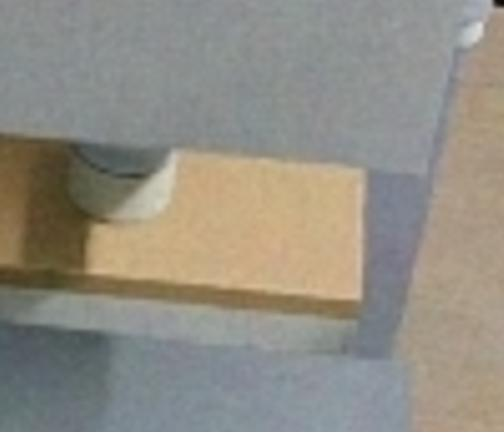

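>>> {"op": "move", "data": {
  "arm2": {"joints":{"joint1_rad":-1.0371,"joint2_rad":1.0271,"joint4_rad":1.5891,"joint6_rad":0.5254,"joint7_rad":-0.8276},"min_time_s":1.4},
  "arm3": {"joints":{"joint1_rad":1.0387,"joint2_rad":0.9098,"joint4_rad":1.5095,"joint6_rad":0.7223,"joint7_rad":0.9620},"min_time_s":1.4}
}}

>>> {"op": "move", "data": {
  "arm2": {"joints":{"joint1_rad":-1.0959,"joint2_rad":1.0748,"joint4_rad":1.4436,"joint6_rad":0.6232,"joint7_rad":-0.8821},"min_time_s":1.4},
  "arm3": {"joints":{"joint1_rad":1.0897,"joint2_rad":0.9841,"joint4_rad":1.3215,"joint6_rad":0.8360,"joint7_rad":1.0173},"min_time_s":1.4},
  "cameras": ["cam_high","cam_low"]
}}

>>> {"op": "zoom_image", "data": {
  "camera": "cam_high",
  "region": [320, 140, 390, 200]
}}

>>> {"op": "zoom_image", "data": {
  "camera": "cam_high",
  "region": [400, 150, 470, 210]
}}

>>> {"op": "zoom_image", "data": {
  "camera": "cam_low",
  "region": [330, 200, 470, 320]
}}

Scene clock: 204.40 s.
Joint torques (N m): arm1=[1.96 2.03 -1.17 -7.96 0.18 0.01 -0.17] | arm2=[22.7 -46.17 28.79 -37.83 10.05 -15.06 3.44] | arm3=[-38.93 -39.14 -39.44 -31.52 -11.04 -12.04 2.25] | arm4=[0.18 0.91 -0.14 -5.35 -0.1 -0.31 -0.29]
Motor temperatures (°C): arm1=[29 24 23 29 33 29 34] | arm2=[27 37 26 30 39 38 36] | arm3=[30 38 30 33 27 44 35] | arm4=[28 24 24 29 34 35 33]
Flange force (N): arm1=[3.4 -5.6 5.0] | arm2=[-8.2 -79.4 13.7] | arm3=[0.7 -80.8 13.7] | arm4=[-1.9 -2.8 -8.2]
move: arm2 done; arm3 done
Joint velocities: within noise
arm1.joint_positions: joint1_rad=-0.038 joint2_rad=-0.467 joint3_rad=-0.093 joint4_rad=+1.472 joint5_rad=+0.007 joint6_rad=+2.044 joint7_rad=+1.797 hand_index_mcp=+0.753 hand_index_abd=+0.000 hand_index_pip=+0.577 hand_index_dip=+0.696 hand_middle_mcp=+0.753 hand_middle_abd=+0.000 hand_middle_pip=+0.577 hand_middle_dip=+0.696 hand_ring_mcp=+0.753 hand_ring_abd=+0.000 hand_ring_pip=+0.577 hand_ring_dip=+0.696 hand_thumb_cmc=+0.714 hand_thumb_axl=+0.677 hand_thumb_mcp=+0.224 hand_thumb_ipl=+0.168 hand_current_limit=+0.400 hand_speed=-0.600
arm1.joint_status: not commanded
arm1.hand_state: goal,goal,goal,goal,goal,goal,goal,goal,goal,goal,goal,goal,goal,goal,goal,goal
arm1.index_mcp_current_ma: 0
arm1.index_abd_current_ma: 0
arm1.index_pip_current_ma: 0
arm1.index_dip_current_ma: 0
arm1.middle_mcp_current_ma: 0
arm1.middle_abd_current_ma: 0
arm1.middle_pip_current_ma: 0
arm1.middle_dip_current_ma: 0
arm1.ring_mcp_current_ma: 0
arm1.ring_abd_current_ma: 0
arm1.ring_pip_current_ma: 0
arm1.ring_dip_current_ma: 0
arm1.thumb_cmc_current_ma: 0
arm1.thumb_axl_current_ma: 0
arm1.thumb_mcp_current_ma: 0
arm1.thumb_ipl_current_ma: 0
arm1.hand_goal_index_mcp: 0.754
arm1.hand_goal_index_abd: 0.000
arm1.hand_goal_index_pip: 0.576
arm1.hand_goal_index_dip: 0.696
arm1.hand_goal_middle_mcp: 0.754
arm1.hand_goal_middle_abd: 0.000
arm1.hand_goal_middle_pip: 0.576
arm1.hand_goal_middle_dip: 0.696
arm1.hand_goal_ring_mcp: 0.754
arm1.hand_goal_ring_abd: 0.000
arm1.hand_goal_ring_pip: 0.576
arm1.hand_goal_ring_dip: 0.696
arm1.hand_goal_thumb_cmc: 0.714
arm1.hand_goal_thumb_axl: 0.678
arm1.hand_goal_thumb_mcp: 0.226
arm1.hand_goal_thumb_ipl: 0.168
arm1.hand: x=-0.2149 y=-0.6209 z=+1.6195 quat_wxyz=(+0.049, -0.327, +0.943, -0.020) (m; scene frame)
arm2.joint_positions: joint1_rad=-1.037 joint2_rad=+1.027 joint3_rad=+0.000 joint4_rad=+1.589 joint5_rad=+0.000 joint6_rad=+0.525 joint7_rad=-0.828 hand_index_mcp=+0.686 hand_index_abd=-0.001 hand_index_pip=+0.623 hand_index_dip=+0.712 hand_middle_mcp=+0.685 hand_middle_abd=-0.001 hand_middle_pip=+0.621 hand_middle_dip=+0.713 hand_ring_mcp=+0.685 hand_ring_abd=-0.001 hand_ring_pip=+0.617 hand_ring_dip=+0.714 hand_thumb_cmc=-0.569 hand_thumb_axl=+0.678 hand_thumb_mcp=-0.395 hand_thumb_ipl=-0.399 hand_current_limit=+0.750 hand_speed=-0.600
arm2.joint_status: all done
arm2.hand_state: blocked,goal,blocked,goal,blocked,goal,blocked,goal,blocked,goal,blocked,goal,goal,goal,blocked,blocked
arm2.index_mcp_current_ma: 481
arm2.index_abd_current_ma: -2
arm2.index_pip_current_ma: 223
arm2.index_dip_current_ma: 75
arm2.middle_mcp_current_ma: 481
arm2.middle_abd_current_ma: -2
arm2.middle_pip_current_ma: 214
arm2.middle_dip_current_ma: 81
arm2.ring_mcp_current_ma: 481
arm2.ring_abd_current_ma: -2
arm2.ring_pip_current_ma: 198
arm2.ring_dip_current_ma: 83
arm2.thumb_cmc_current_ma: 5
arm2.thumb_axl_current_ma: 0
arm2.thumb_mcp_current_ma: 481
arm2.thumb_ipl_current_ma: 131
arm2.hand_goal_index_mcp: 0.500
arm2.hand_goal_index_abd: 0.000
arm2.hand_goal_index_pip: 0.576
arm2.hand_goal_index_dip: 0.696
arm2.hand_goal_middle_mcp: 0.500
arm2.hand_goal_middle_abd: 0.000
arm2.hand_goal_middle_pip: 0.576
arm2.hand_goal_middle_dip: 0.696
arm2.hand_goal_ring_mcp: 0.500
arm2.hand_goal_ring_abd: 0.000
arm2.hand_goal_ring_pip: 0.576
arm2.hand_goal_ring_dip: 0.696
arm2.hand_goal_thumb_cmc: -0.570
arm2.hand_goal_thumb_axl: 0.678
arm2.hand_goal_thumb_mcp: -0.600
arm2.hand_goal_thumb_ipl: -0.420
arm2.hand: x=+0.1321 y=+0.2716 z=+1.0801 quat_wxyz=(+0.000, +0.699, +0.715, +0.007) (m; scene frame)
arm3.joint_positions: joint1_rad=+1.039 joint2_rad=+0.910 joint3_rad=+0.000 joint4_rad=+1.509 joint5_rad=+0.000 joint6_rad=+0.722 joint7_rad=+0.962 hand_index_mcp=+0.671 hand_index_abd=+0.000 hand_index_pip=+0.625 hand_index_dip=+0.751 hand_middle_mcp=+0.669 hand_middle_abd=+0.001 hand_middle_pip=+0.635 hand_middle_dip=+0.719 hand_ring_mcp=+0.665 hand_ring_abd=+0.001 hand_ring_pip=+0.640 hand_ring_dip=+0.719 hand_thumb_cmc=-0.569 hand_thumb_axl=+0.678 hand_thumb_mcp=-0.403 hand_thumb_ipl=-0.392 hand_current_limit=+0.750 hand_speed=-0.600
arm3.joint_status: all done
arm3.hand_state: blocked,goal,blocked,overload,blocked,goal,blocked,blocked,blocked,goal,blocked,blocked,goal,goal,blocked,blocked
arm3.index_mcp_current_ma: 481
arm3.index_abd_current_ma: 0
arm3.index_pip_current_ma: 40
arm3.index_dip_current_ma: 0
arm3.middle_mcp_current_ma: 481
arm3.middle_abd_current_ma: 0
arm3.middle_pip_current_ma: 57
arm3.middle_dip_current_ma: 9
arm3.ring_mcp_current_ma: 481
arm3.ring_abd_current_ma: 0
arm3.ring_pip_current_ma: 67
arm3.ring_dip_current_ma: 10
arm3.thumb_cmc_current_ma: 0
arm3.thumb_axl_current_ma: 0
arm3.thumb_mcp_current_ma: 481
arm3.thumb_ipl_current_ma: 24
arm3.hand_goal_index_mcp: 0.400
arm3.hand_goal_index_abd: 0.000
arm3.hand_goal_index_pip: 0.576
arm3.hand_goal_index_dip: 0.696
arm3.hand_goal_middle_mcp: 0.400
arm3.hand_goal_middle_abd: 0.000
arm3.hand_goal_middle_pip: 0.576
arm3.hand_goal_middle_dip: 0.696
arm3.hand_goal_ring_mcp: 0.400
arm3.hand_goal_ring_abd: 0.000
arm3.hand_goal_ring_pip: 0.576
arm3.hand_goal_ring_dip: 0.696
arm3.hand_goal_thumb_cmc: -0.570
arm3.hand_goal_thumb_axl: 0.678
arm3.hand_goal_thumb_mcp: -0.620
arm3.hand_goal_thumb_ipl: -0.420
arm3.hand: x=+0.5013 y=+0.3090 z=+1.0803 quat_wxyz=(-0.002, +0.715, -0.699, -0.002) (m; scene frame)
arm4.joint_positions: joint1_rad=-0.061 joint2_rad=-0.451 joint3_rad=-0.109 joint4_rad=+1.456 joint5_rad=+0.005 joint6_rad=+1.995 joint7_rad=+1.873 hand_index_mcp=+0.753 hand_index_abd=+0.000 hand_index_pip=+0.577 hand_index_dip=+0.696 hand_middle_mcp=+0.753 hand_middle_abd=+0.000 hand_middle_pip=+0.577 hand_middle_dip=+0.696 hand_ring_mcp=+0.753 hand_ring_abd=+0.000 hand_ring_pip=+0.577 hand_ring_dip=+0.696 hand_thumb_cmc=+0.714 hand_thumb_axl=+0.677 hand_thumb_mcp=+0.224 hand_thumb_ipl=+0.168 hand_current_limit=+0.400 hand_speed=-0.600
arm4.joint_status: not commanded
arm4.hand_state: goal,goal,goal,goal,goal,goal,goal,goal,goal,goal,goal,goal,goal,goal,goal,goal
arm4.index_mcp_current_ma: -1
arm4.index_abd_current_ma: 0
arm4.index_pip_current_ma: 1
arm4.index_dip_current_ma: 0
arm4.middle_mcp_current_ma: -1
arm4.middle_abd_current_ma: 0
arm4.middle_pip_current_ma: 1
arm4.middle_dip_current_ma: 0
arm4.ring_mcp_current_ma: -1
arm4.ring_abd_current_ma: 0
arm4.ring_pip_current_ma: 1
arm4.ring_dip_current_ma: 0
arm4.thumb_cmc_current_ma: 0
arm4.thumb_axl_current_ma: -1
arm4.thumb_mcp_current_ma: -5
arm4.thumb_ipl_current_ma: 0
arm4.hand_goal_index_mcp: 0.754
arm4.hand_goal_index_abd: 0.000
arm4.hand_goal_index_pip: 0.576
arm4.hand_goal_index_dip: 0.696
arm4.hand_goal_middle_mcp: 0.754
arm4.hand_goal_middle_abd: 0.000
arm4.hand_goal_middle_pip: 0.576
arm4.hand_goal_middle_dip: 0.696
arm4.hand_goal_ring_mcp: 0.754
arm4.hand_goal_ring_abd: 0.000
arm4.hand_goal_ring_pip: 0.576
arm4.hand_goal_ring_dip: 0.696
arm4.hand_goal_thumb_cmc: 0.714
arm4.hand_goal_thumb_axl: 0.678
arm4.hand_goal_thumb_mcp: 0.226
arm4.hand_goal_thumb_ipl: 0.168
arm4.hand: x=+0.5536 y=+0.5979 z=+1.6681 quat_wxyz=(+0.027, +0.580, +0.811, -0.071) (m; scene frame)
pictures: none

Scene clock: 206.10 s.
Joint torques (N m): arm1=[1.97 2.07 -1.17 -7.97 0.17 0.01 -0.16] | arm2=[25.38 -45.75 29.79 -34.79 11.1 -13.49 3.3] | arm3=[-40.78 -40.59 -38.79 -29.39 -12.75 -10.81 2.12] | arm4=[0.2 0.98 -0.07 -5.34 -0.08 -0.29 -0.23]
Motor temperatures (°C): arm1=[29 24 23 29 33 29 34] | arm2=[27 37 27 30 39 38 36] | arm3=[30 38 30 33 27 44 35] | arm4=[28 24 24 29 34 35 33]
Flange force (N): arm1=[3.5 -5.6 5.1] | arm2=[-7.6 -76.0 13.3] | arm3=[2.1 -77.2 14.5] | arm4=[-1.9 -2.3 -8.2]
move: arm2 done; arm3 done
Joint velocities: within noise
arm1, arm4: as last shown
arm2.joint_positions: joint1_rad=-1.096 joint2_rad=+1.075 joint3_rad=+0.000 joint4_rad=+1.444 joint5_rad=+0.000 joint6_rad=+0.623 joint7_rad=-0.882 hand_index_mcp=+0.686 hand_index_abd=-0.001 hand_index_pip=+0.623 hand_index_dip=+0.712 hand_middle_mcp=+0.685 hand_middle_abd=-0.001 hand_middle_pip=+0.621 hand_middle_dip=+0.713 hand_ring_mcp=+0.685 hand_ring_abd=-0.001 hand_ring_pip=+0.617 hand_ring_dip=+0.714 hand_thumb_cmc=-0.569 hand_thumb_axl=+0.678 hand_thumb_mcp=-0.395 hand_thumb_ipl=-0.399 hand_current_limit=+0.750 hand_speed=-0.600
arm2.joint_status: all done
arm2.hand_state: blocked,goal,blocked,goal,blocked,goal,blocked,goal,blocked,goal,blocked,goal,goal,goal,blocked,blocked
arm2.index_mcp_current_ma: 481
arm2.index_abd_current_ma: -2
arm2.index_pip_current_ma: 224
arm2.index_dip_current_ma: 75
arm2.middle_mcp_current_ma: 481
arm2.middle_abd_current_ma: -2
arm2.middle_pip_current_ma: 214
arm2.middle_dip_current_ma: 81
arm2.ring_mcp_current_ma: 481
arm2.ring_abd_current_ma: -2
arm2.ring_pip_current_ma: 198
arm2.ring_dip_current_ma: 83
arm2.thumb_cmc_current_ma: 5
arm2.thumb_axl_current_ma: 0
arm2.thumb_mcp_current_ma: 481
arm2.thumb_ipl_current_ma: 131
arm2.hand_goal_index_mcp: 0.500
arm2.hand_goal_index_abd: 0.000
arm2.hand_goal_index_pip: 0.576
arm2.hand_goal_index_dip: 0.696
arm2.hand_goal_middle_mcp: 0.500
arm2.hand_goal_middle_abd: 0.000
arm2.hand_goal_middle_pip: 0.576
arm2.hand_goal_middle_dip: 0.696
arm2.hand_goal_ring_mcp: 0.500
arm2.hand_goal_ring_abd: 0.000
arm2.hand_goal_ring_pip: 0.576
arm2.hand_goal_ring_dip: 0.696
arm2.hand_goal_thumb_cmc: -0.570
arm2.hand_goal_thumb_axl: 0.678
arm2.hand_goal_thumb_mcp: -0.600
arm2.hand_goal_thumb_ipl: -0.420
arm2.hand: x=+0.1316 y=+0.3207 z=+1.0799 quat_wxyz=(+0.000, +0.697, +0.717, +0.007) (m; scene frame)
arm3.joint_positions: joint1_rad=+1.090 joint2_rad=+0.984 joint3_rad=+0.000 joint4_rad=+1.321 joint5_rad=+0.000 joint6_rad=+0.836 joint7_rad=+1.017 hand_index_mcp=+0.671 hand_index_abd=+0.000 hand_index_pip=+0.626 hand_index_dip=+0.750 hand_middle_mcp=+0.669 hand_middle_abd=+0.001 hand_middle_pip=+0.636 hand_middle_dip=+0.719 hand_ring_mcp=+0.665 hand_ring_abd=+0.001 hand_ring_pip=+0.640 hand_ring_dip=+0.719 hand_thumb_cmc=-0.569 hand_thumb_axl=+0.678 hand_thumb_mcp=-0.403 hand_thumb_ipl=-0.392 hand_current_limit=+0.750 hand_speed=-0.600
arm3.joint_status: all done
arm3.hand_state: blocked,goal,blocked,overload,blocked,goal,blocked,blocked,blocked,goal,blocked,blocked,goal,goal,blocked,blocked
arm3.index_mcp_current_ma: 481
arm3.index_abd_current_ma: 0
arm3.index_pip_current_ma: 42
arm3.index_dip_current_ma: 0
arm3.middle_mcp_current_ma: 481
arm3.middle_abd_current_ma: 0
arm3.middle_pip_current_ma: 59
arm3.middle_dip_current_ma: 9
arm3.ring_mcp_current_ma: 481
arm3.ring_abd_current_ma: 0
arm3.ring_pip_current_ma: 68
arm3.ring_dip_current_ma: 10
arm3.thumb_cmc_current_ma: 0
arm3.thumb_axl_current_ma: 0
arm3.thumb_mcp_current_ma: 481
arm3.thumb_ipl_current_ma: 24
arm3.hand_goal_index_mcp: 0.400
arm3.hand_goal_index_abd: 0.000
arm3.hand_goal_index_pip: 0.576
arm3.hand_goal_index_dip: 0.696
arm3.hand_goal_middle_mcp: 0.400
arm3.hand_goal_middle_abd: 0.000
arm3.hand_goal_middle_pip: 0.576
arm3.hand_goal_middle_dip: 0.696
arm3.hand_goal_ring_mcp: 0.400
arm3.hand_goal_ring_abd: 0.000
arm3.hand_goal_ring_pip: 0.576
arm3.hand_goal_ring_dip: 0.696
arm3.hand_goal_thumb_cmc: -0.570
arm3.hand_goal_thumb_axl: 0.678
arm3.hand_goal_thumb_mcp: -0.620
arm3.hand_goal_thumb_ipl: -0.420
arm3.hand: x=+0.5007 y=+0.3598 z=+1.0804 quat_wxyz=(-0.002, +0.717, -0.697, -0.002) (m; scene frame)
pictures: cam_high, cam_low

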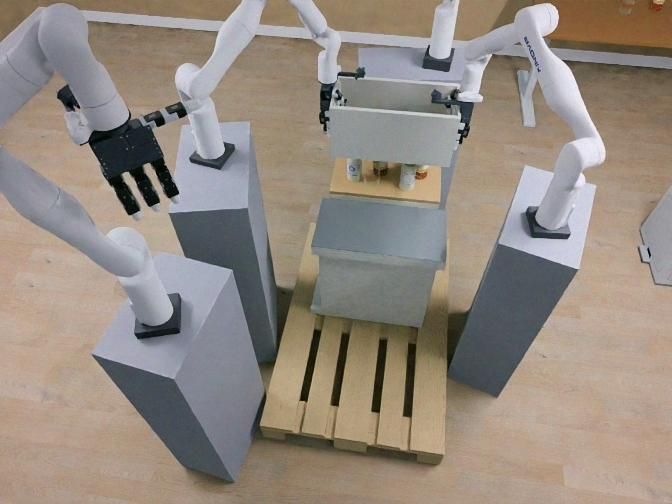

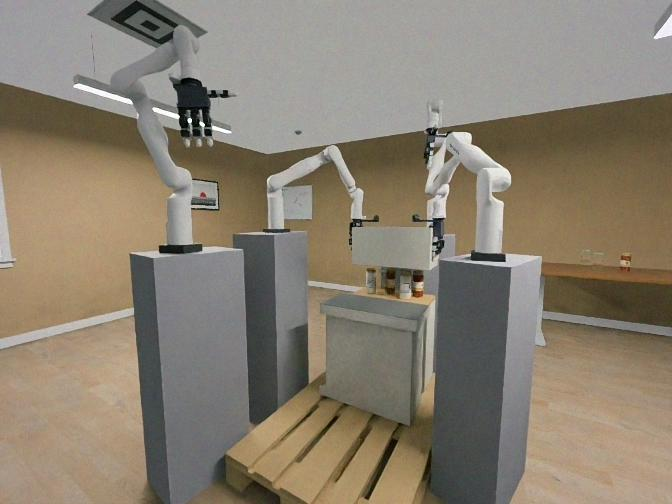

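Scaled by 7.200 from the camera's 672x504 image, which has a finer 960x720 frame.

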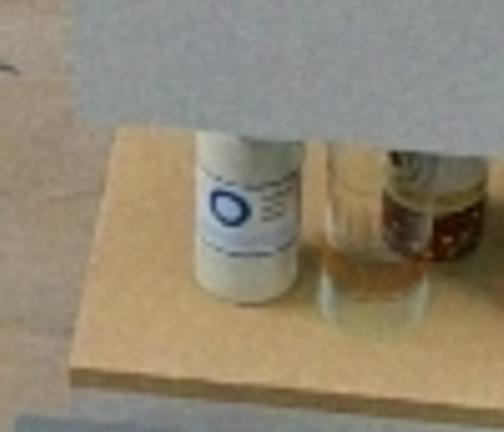

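Scaled by 7.200 from the camera's 672x504 image, which has a finer 960x720 frame.

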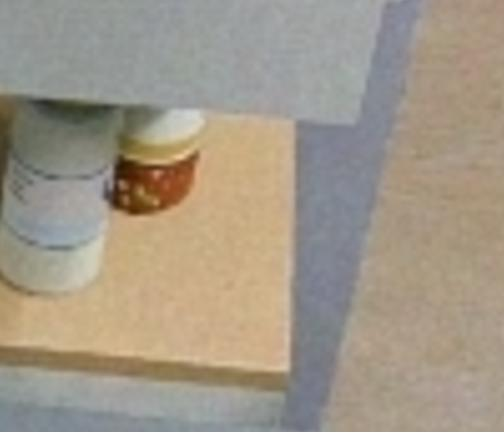

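Scaled by 3.600 from the camera's 672x504 image, which has a finer 960x720 frame.

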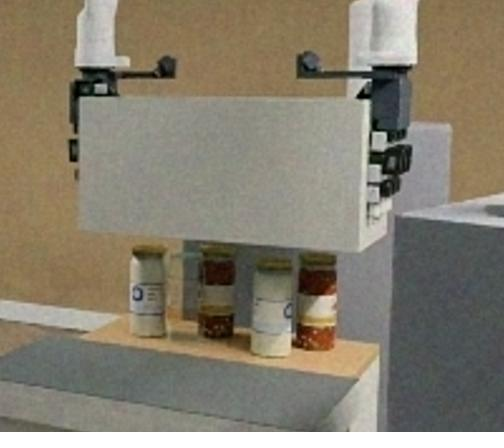

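>>> {"op": "move", "data": {
  "arm2": {"joints":{"joint1_rad":-1.1106,"joint2_rad":1.1364,"joint4_rad":1.4191,"joint6_rad":0.5861,"joint7_rad":-0.8935},"min_time_s":1.5},
  "arm3": {"joints":{"joint1_rad":1.0911,"joint2_rad":1.0526,"joint4_rad":1.2769,"joint6_rad":0.8121,"joint7_rad":1.0220},"min_time_s":1.5},
  "cameras": ["cam_high","cam_low"]
}}

>>> {"op": "zoom_image", "data": {
  "camera": "cam_high",
  "region": [320, 140, 390, 200]
}}

>>> {"op": "zoom_image", "data": {
  "camera": "cam_high",
  "region": [400, 150, 470, 210]
}}

>>> {"op": "zoom_image", "data": {
  "camera": "cam_low",
  "region": [330, 220, 470, 340]
}}

Scene clock: 228.20 s.
Joint torques (N m): arm1=[2.02 2.06 -1.15 -7.96 0.17 -0.01 -0.19] | arm2=[25.34 -47.49 30.19 -33.79 10.5 -13.01 3.12] | arm3=[-39.94 -41.3 -37.64 -28.46 -12.12 -10.33 1.8] | arm4=[0.17 1.02 -0.08 -5.41 -0.14 -0.31 -0.22]
Motor temperatures (°C): arm1=[29 24 23 29 33 29 34] | arm2=[27 38 28 31 40 38 36] | arm3=[32 38 32 35 28 44 35] | arm4=[28 24 24 29 34 35 33]
Flange force (N): arm1=[3.5 -5.7 5.0] | arm2=[-7.0 -73.8 14.1] | arm3=[2.8 -75.1 13.2] | arm4=[-1.7 -2.3 -7.9]
move: arm2 done; arm3 done
Joint velocities: within noise
arm1, arm4: as last shown
arm2.joint_positions: joint1_rad=-1.111 joint2_rad=+1.136 joint3_rad=+0.000 joint4_rad=+1.419 joint5_rad=+0.000 joint6_rad=+0.586 joint7_rad=-0.894 hand_index_mcp=+0.686 hand_index_abd=-0.001 hand_index_pip=+0.624 hand_index_dip=+0.712 hand_middle_mcp=+0.685 hand_middle_abd=-0.001 hand_middle_pip=+0.622 hand_middle_dip=+0.713 hand_ring_mcp=+0.685 hand_ring_abd=-0.001 hand_ring_pip=+0.619 hand_ring_dip=+0.714 hand_thumb_cmc=-0.569 hand_thumb_axl=+0.678 hand_thumb_mcp=-0.395 hand_thumb_ipl=-0.399 hand_current_limit=+0.750 hand_speed=-0.600
arm2.joint_status: all done
arm2.hand_state: blocked,goal,blocked,goal,blocked,goal,blocked,goal,blocked,goal,blocked,goal,goal,goal,blocked,blocked
arm2.index_mcp_current_ma: 481
arm2.index_abd_current_ma: -2
arm2.index_pip_current_ma: 229
arm2.index_dip_current_ma: 75
arm2.middle_mcp_current_ma: 481
arm2.middle_abd_current_ma: -2
arm2.middle_pip_current_ma: 220
arm2.middle_dip_current_ma: 81
arm2.ring_mcp_current_ma: 481
arm2.ring_abd_current_ma: -2
arm2.ring_pip_current_ma: 204
arm2.ring_dip_current_ma: 83
arm2.thumb_cmc_current_ma: 5
arm2.thumb_axl_current_ma: 0
arm2.thumb_mcp_current_ma: 481
arm2.thumb_ipl_current_ma: 131
arm2.hand_goal_index_mcp: 0.500
arm2.hand_goal_index_abd: 0.000
arm2.hand_goal_index_pip: 0.576
arm2.hand_goal_index_dip: 0.696
arm2.hand_goal_middle_mcp: 0.500
arm2.hand_goal_middle_abd: 0.000
arm2.hand_goal_middle_pip: 0.576
arm2.hand_goal_middle_dip: 0.696
arm2.hand_goal_ring_mcp: 0.500
arm2.hand_goal_ring_abd: 0.000
arm2.hand_goal_ring_pip: 0.576
arm2.hand_goal_ring_dip: 0.696
arm2.hand_goal_thumb_cmc: -0.570
arm2.hand_goal_thumb_axl: 0.678
arm2.hand_goal_thumb_mcp: -0.600
arm2.hand_goal_thumb_ipl: -0.420
arm2.hand: x=+0.1269 y=+0.3281 z=+1.0502 quat_wxyz=(+0.000, +0.696, +0.718, +0.007) (m; scene frame)
arm3.joint_positions: joint1_rad=+1.091 joint2_rad=+1.053 joint3_rad=+0.000 joint4_rad=+1.277 joint5_rad=+0.000 joint6_rad=+0.812 joint7_rad=+1.022 hand_index_mcp=+0.671 hand_index_abd=-0.001 hand_index_pip=+0.627 hand_index_dip=+0.750 hand_middle_mcp=+0.669 hand_middle_abd=+0.000 hand_middle_pip=+0.636 hand_middle_dip=+0.720 hand_ring_mcp=+0.665 hand_ring_abd=+0.000 hand_ring_pip=+0.640 hand_ring_dip=+0.719 hand_thumb_cmc=-0.569 hand_thumb_axl=+0.678 hand_thumb_mcp=-0.404 hand_thumb_ipl=-0.391 hand_current_limit=+0.750 hand_speed=-0.600
arm3.joint_status: all done
arm3.hand_state: blocked,goal,blocked,overload,blocked,goal,blocked,blocked,blocked,goal,blocked,blocked,goal,goal,blocked,blocked
arm3.index_mcp_current_ma: 481
arm3.index_abd_current_ma: 0
arm3.index_pip_current_ma: 44
arm3.index_dip_current_ma: 0
arm3.middle_mcp_current_ma: 481
arm3.middle_abd_current_ma: 0
arm3.middle_pip_current_ma: 59
arm3.middle_dip_current_ma: 10
arm3.ring_mcp_current_ma: 481
arm3.ring_abd_current_ma: 0
arm3.ring_pip_current_ma: 68
arm3.ring_dip_current_ma: 10
arm3.thumb_cmc_current_ma: 0
arm3.thumb_axl_current_ma: 0
arm3.thumb_mcp_current_ma: 481
arm3.thumb_ipl_current_ma: 26
arm3.hand_goal_index_mcp: 0.400
arm3.hand_goal_index_abd: 0.000
arm3.hand_goal_index_pip: 0.576
arm3.hand_goal_index_dip: 0.696
arm3.hand_goal_middle_mcp: 0.400
arm3.hand_goal_middle_abd: 0.000
arm3.hand_goal_middle_pip: 0.576
arm3.hand_goal_middle_dip: 0.696
arm3.hand_goal_ring_mcp: 0.400
arm3.hand_goal_ring_abd: 0.000
arm3.hand_goal_ring_pip: 0.576
arm3.hand_goal_ring_dip: 0.696
arm3.hand_goal_thumb_cmc: -0.570
arm3.hand_goal_thumb_axl: 0.678
arm3.hand_goal_thumb_mcp: -0.620
arm3.hand_goal_thumb_ipl: -0.420
arm3.hand: x=+0.4958 y=+0.3685 z=+1.0504 quat_wxyz=(-0.002, +0.718, -0.696, -0.002) (m; scene frame)
pictures: cam_high, cam_low

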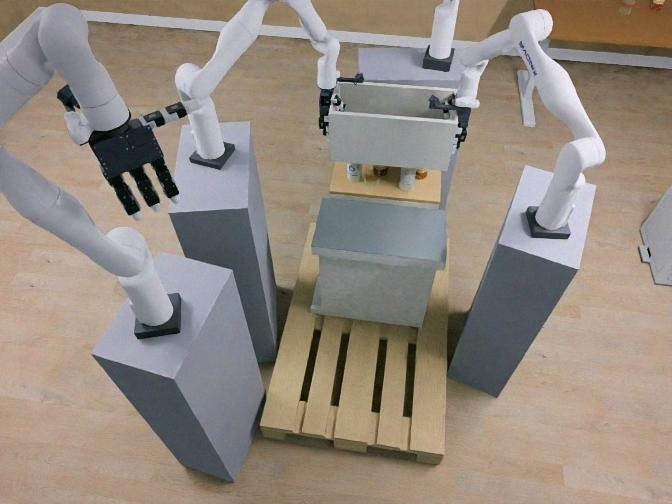

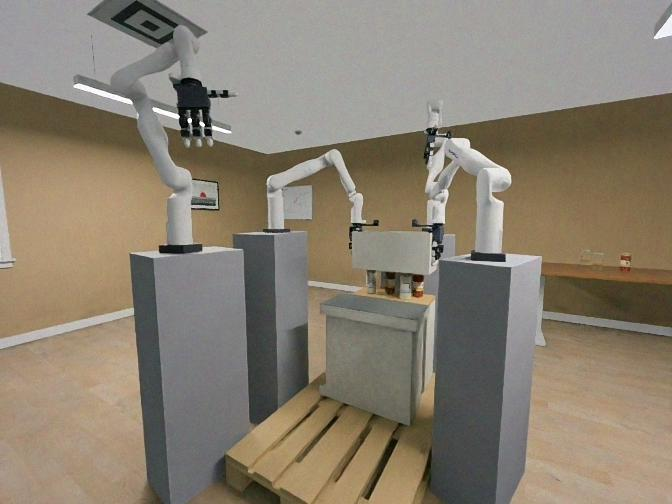

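Scaled by 7.200 from the camera's 672x504 image, which has a finer 960x720 frame.

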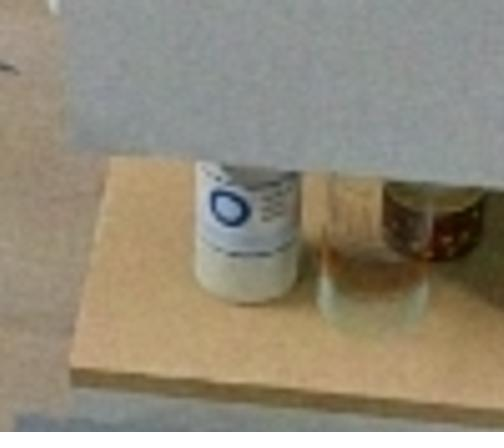

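Scaled by 7.200 from the camera's 672x504 image, which has a finer 960x720 frame.

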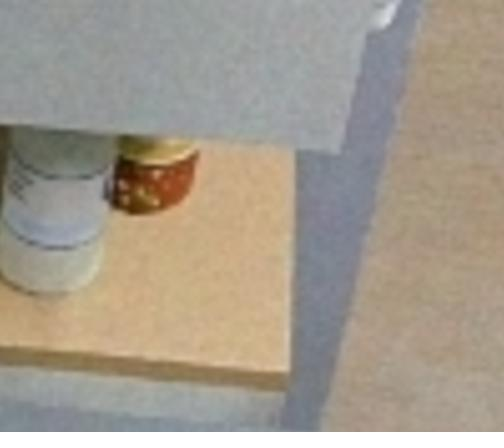

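Scaled by 3.600 from the camera's 672x504 image, which has a finer 960x720 frame.

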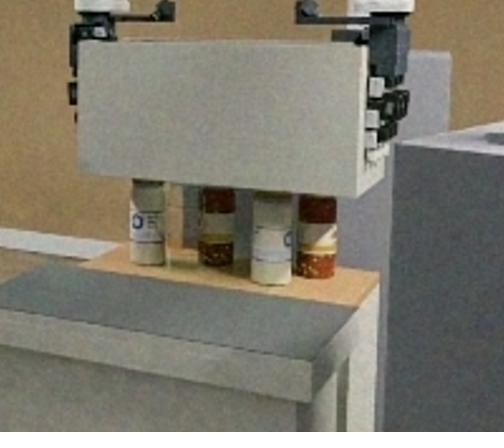

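>>> {"op": "move", "data": {
  "arm2": {"joints":{"joint1_rad":-1.1096,"joint2_rad":1.2398,"joint4_rad":1.3746,"joint6_rad":0.5272,"joint7_rad":-0.8910},"min_time_s":1.6},
  "arm3": {"joints":{"joint1_rad":1.0931,"joint2_rad":1.1429,"joint4_rad":1.2604,"joint6_rad":0.7383,"joint7_rad":1.0255},"min_time_s":1.6},
  "cameras": ["cam_high","cam_low"]
}}

>>> {"op": "zoom_image", "data": {
  "camera": "cam_high",
  "region": [320, 140, 390, 200]
}}

>>> {"op": "zoom_image", "data": {
  "camera": "cam_high",
  "region": [400, 150, 470, 210]
}}

>>> {"op": "zoom_image", "data": {
  "camera": "cam_low",
  "region": [330, 220, 470, 340]
}}

Scene clock: 254.60 s.
Joint torques (N m): arm1=[1.96 2.09 -1.19 -7.91 0.17 0.01 -0.2] | arm2=[25.45 -50.24 30.98 -33.37 9.69 -12.88 3] | arm3=[-39.56 -43.35 -37.89 -28.35 -11.26 -10.32 1.58] | arm4=[0.21 0.98 -0.07 -5.36 -0.05 -0.31 -0.28]
Motor temperatures (°C): arm1=[29 24 23 29 33 29 34] | arm2=[28 39 28 32 41 39 36] | arm3=[33 39 33 35 28 45 35] | arm4=[28 24 24 29 34 35 33]
Flange force (N): arm1=[3.5 -5.8 4.9] | arm2=[-6.4 -73.3 14.1] | arm3=[3.4 -74.8 12.5] | arm4=[-1.9 -2.4 -8.2]
move: arm2 done; arm3 done
Joint velocities: within noise
arm1, arm4: as last shown
arm2.joint_positions: joint1_rad=-1.110 joint2_rad=+1.240 joint3_rad=+0.000 joint4_rad=+1.375 joint5_rad=+0.000 joint6_rad=+0.527 joint7_rad=-0.891 hand_index_mcp=+0.686 hand_index_abd=+0.000 hand_index_pip=+0.624 hand_index_dip=+0.712 hand_middle_mcp=+0.685 hand_middle_abd=+0.000 hand_middle_pip=+0.622 hand_middle_dip=+0.713 hand_ring_mcp=+0.685 hand_ring_abd=+0.000 hand_ring_pip=+0.619 hand_ring_dip=+0.714 hand_thumb_cmc=-0.569 hand_thumb_axl=+0.678 hand_thumb_mcp=-0.395 hand_thumb_ipl=-0.399 hand_current_limit=+0.750 hand_speed=-0.600
arm2.joint_status: all done
arm2.hand_state: blocked,goal,blocked,goal,blocked,goal,blocked,goal,blocked,goal,blocked,goal,goal,goal,blocked,blocked
arm2.index_mcp_current_ma: 481
arm2.index_abd_current_ma: -1
arm2.index_pip_current_ma: 229
arm2.index_dip_current_ma: 75
arm2.middle_mcp_current_ma: 481
arm2.middle_abd_current_ma: -1
arm2.middle_pip_current_ma: 220
arm2.middle_dip_current_ma: 81
arm2.ring_mcp_current_ma: 481
arm2.ring_abd_current_ma: -1
arm2.ring_pip_current_ma: 206
arm2.ring_dip_current_ma: 83
arm2.thumb_cmc_current_ma: 5
arm2.thumb_axl_current_ma: 0
arm2.thumb_mcp_current_ma: 481
arm2.thumb_ipl_current_ma: 131
arm2.hand_goal_index_mcp: 0.500
arm2.hand_goal_index_abd: 0.000
arm2.hand_goal_index_pip: 0.576
arm2.hand_goal_index_dip: 0.696
arm2.hand_goal_middle_mcp: 0.500
arm2.hand_goal_middle_abd: 0.000
arm2.hand_goal_middle_pip: 0.576
arm2.hand_goal_middle_dip: 0.696
arm2.hand_goal_ring_mcp: 0.500
arm2.hand_goal_ring_abd: 0.000
arm2.hand_goal_ring_pip: 0.576
arm2.hand_goal_ring_dip: 0.696
arm2.hand_goal_thumb_cmc: -0.570
arm2.hand_goal_thumb_axl: 0.678
arm2.hand_goal_thumb_mcp: -0.600
arm2.hand_goal_thumb_ipl: -0.420
arm2.hand: x=+0.1282 y=+0.3289 z=+1.0001 quat_wxyz=(+0.000, +0.695, +0.719, +0.007) (m; scene frame)
arm3.joint_positions: joint1_rad=+1.093 joint2_rad=+1.143 joint3_rad=+0.000 joint4_rad=+1.260 joint5_rad=+0.000 joint6_rad=+0.738 joint7_rad=+1.026 hand_index_mcp=+0.671 hand_index_abd=-0.001 hand_index_pip=+0.627 hand_index_dip=+0.750 hand_middle_mcp=+0.669 hand_middle_abd=+0.000 hand_middle_pip=+0.636 hand_middle_dip=+0.720 hand_ring_mcp=+0.665 hand_ring_abd=+0.000 hand_ring_pip=+0.640 hand_ring_dip=+0.719 hand_thumb_cmc=-0.569 hand_thumb_axl=+0.678 hand_thumb_mcp=-0.404 hand_thumb_ipl=-0.391 hand_current_limit=+0.750 hand_speed=-0.600
arm3.joint_status: all done
arm3.hand_state: blocked,goal,blocked,overload,blocked,goal,blocked,blocked,blocked,goal,blocked,blocked,goal,goal,blocked,blocked
arm3.index_mcp_current_ma: 481
arm3.index_abd_current_ma: 0
arm3.index_pip_current_ma: 44
arm3.index_dip_current_ma: 0
arm3.middle_mcp_current_ma: 481
arm3.middle_abd_current_ma: 0
arm3.middle_pip_current_ma: 59
arm3.middle_dip_current_ma: 10
arm3.ring_mcp_current_ma: 481
arm3.ring_abd_current_ma: 0
arm3.ring_pip_current_ma: 68
arm3.ring_dip_current_ma: 10
arm3.thumb_cmc_current_ma: 0
arm3.thumb_axl_current_ma: 0
arm3.thumb_mcp_current_ma: 481
arm3.thumb_ipl_current_ma: 27
arm3.hand_goal_index_mcp: 0.400
arm3.hand_goal_index_abd: 0.000
arm3.hand_goal_index_pip: 0.576
arm3.hand_goal_index_dip: 0.696
arm3.hand_goal_middle_mcp: 0.400
arm3.hand_goal_middle_abd: 0.000
arm3.hand_goal_middle_pip: 0.576
arm3.hand_goal_middle_dip: 0.696
arm3.hand_goal_ring_mcp: 0.400
arm3.hand_goal_ring_abd: 0.000
arm3.hand_goal_ring_pip: 0.576
arm3.hand_goal_ring_dip: 0.696
arm3.hand_goal_thumb_cmc: -0.570
arm3.hand_goal_thumb_axl: 0.678
arm3.hand_goal_thumb_mcp: -0.620
arm3.hand_goal_thumb_ipl: -0.420
arm3.hand: x=+0.4964 y=+0.3700 z=+1.0004 quat_wxyz=(-0.002, +0.718, -0.696, -0.002) (m; scene frame)
pictures: cam_high, cam_low

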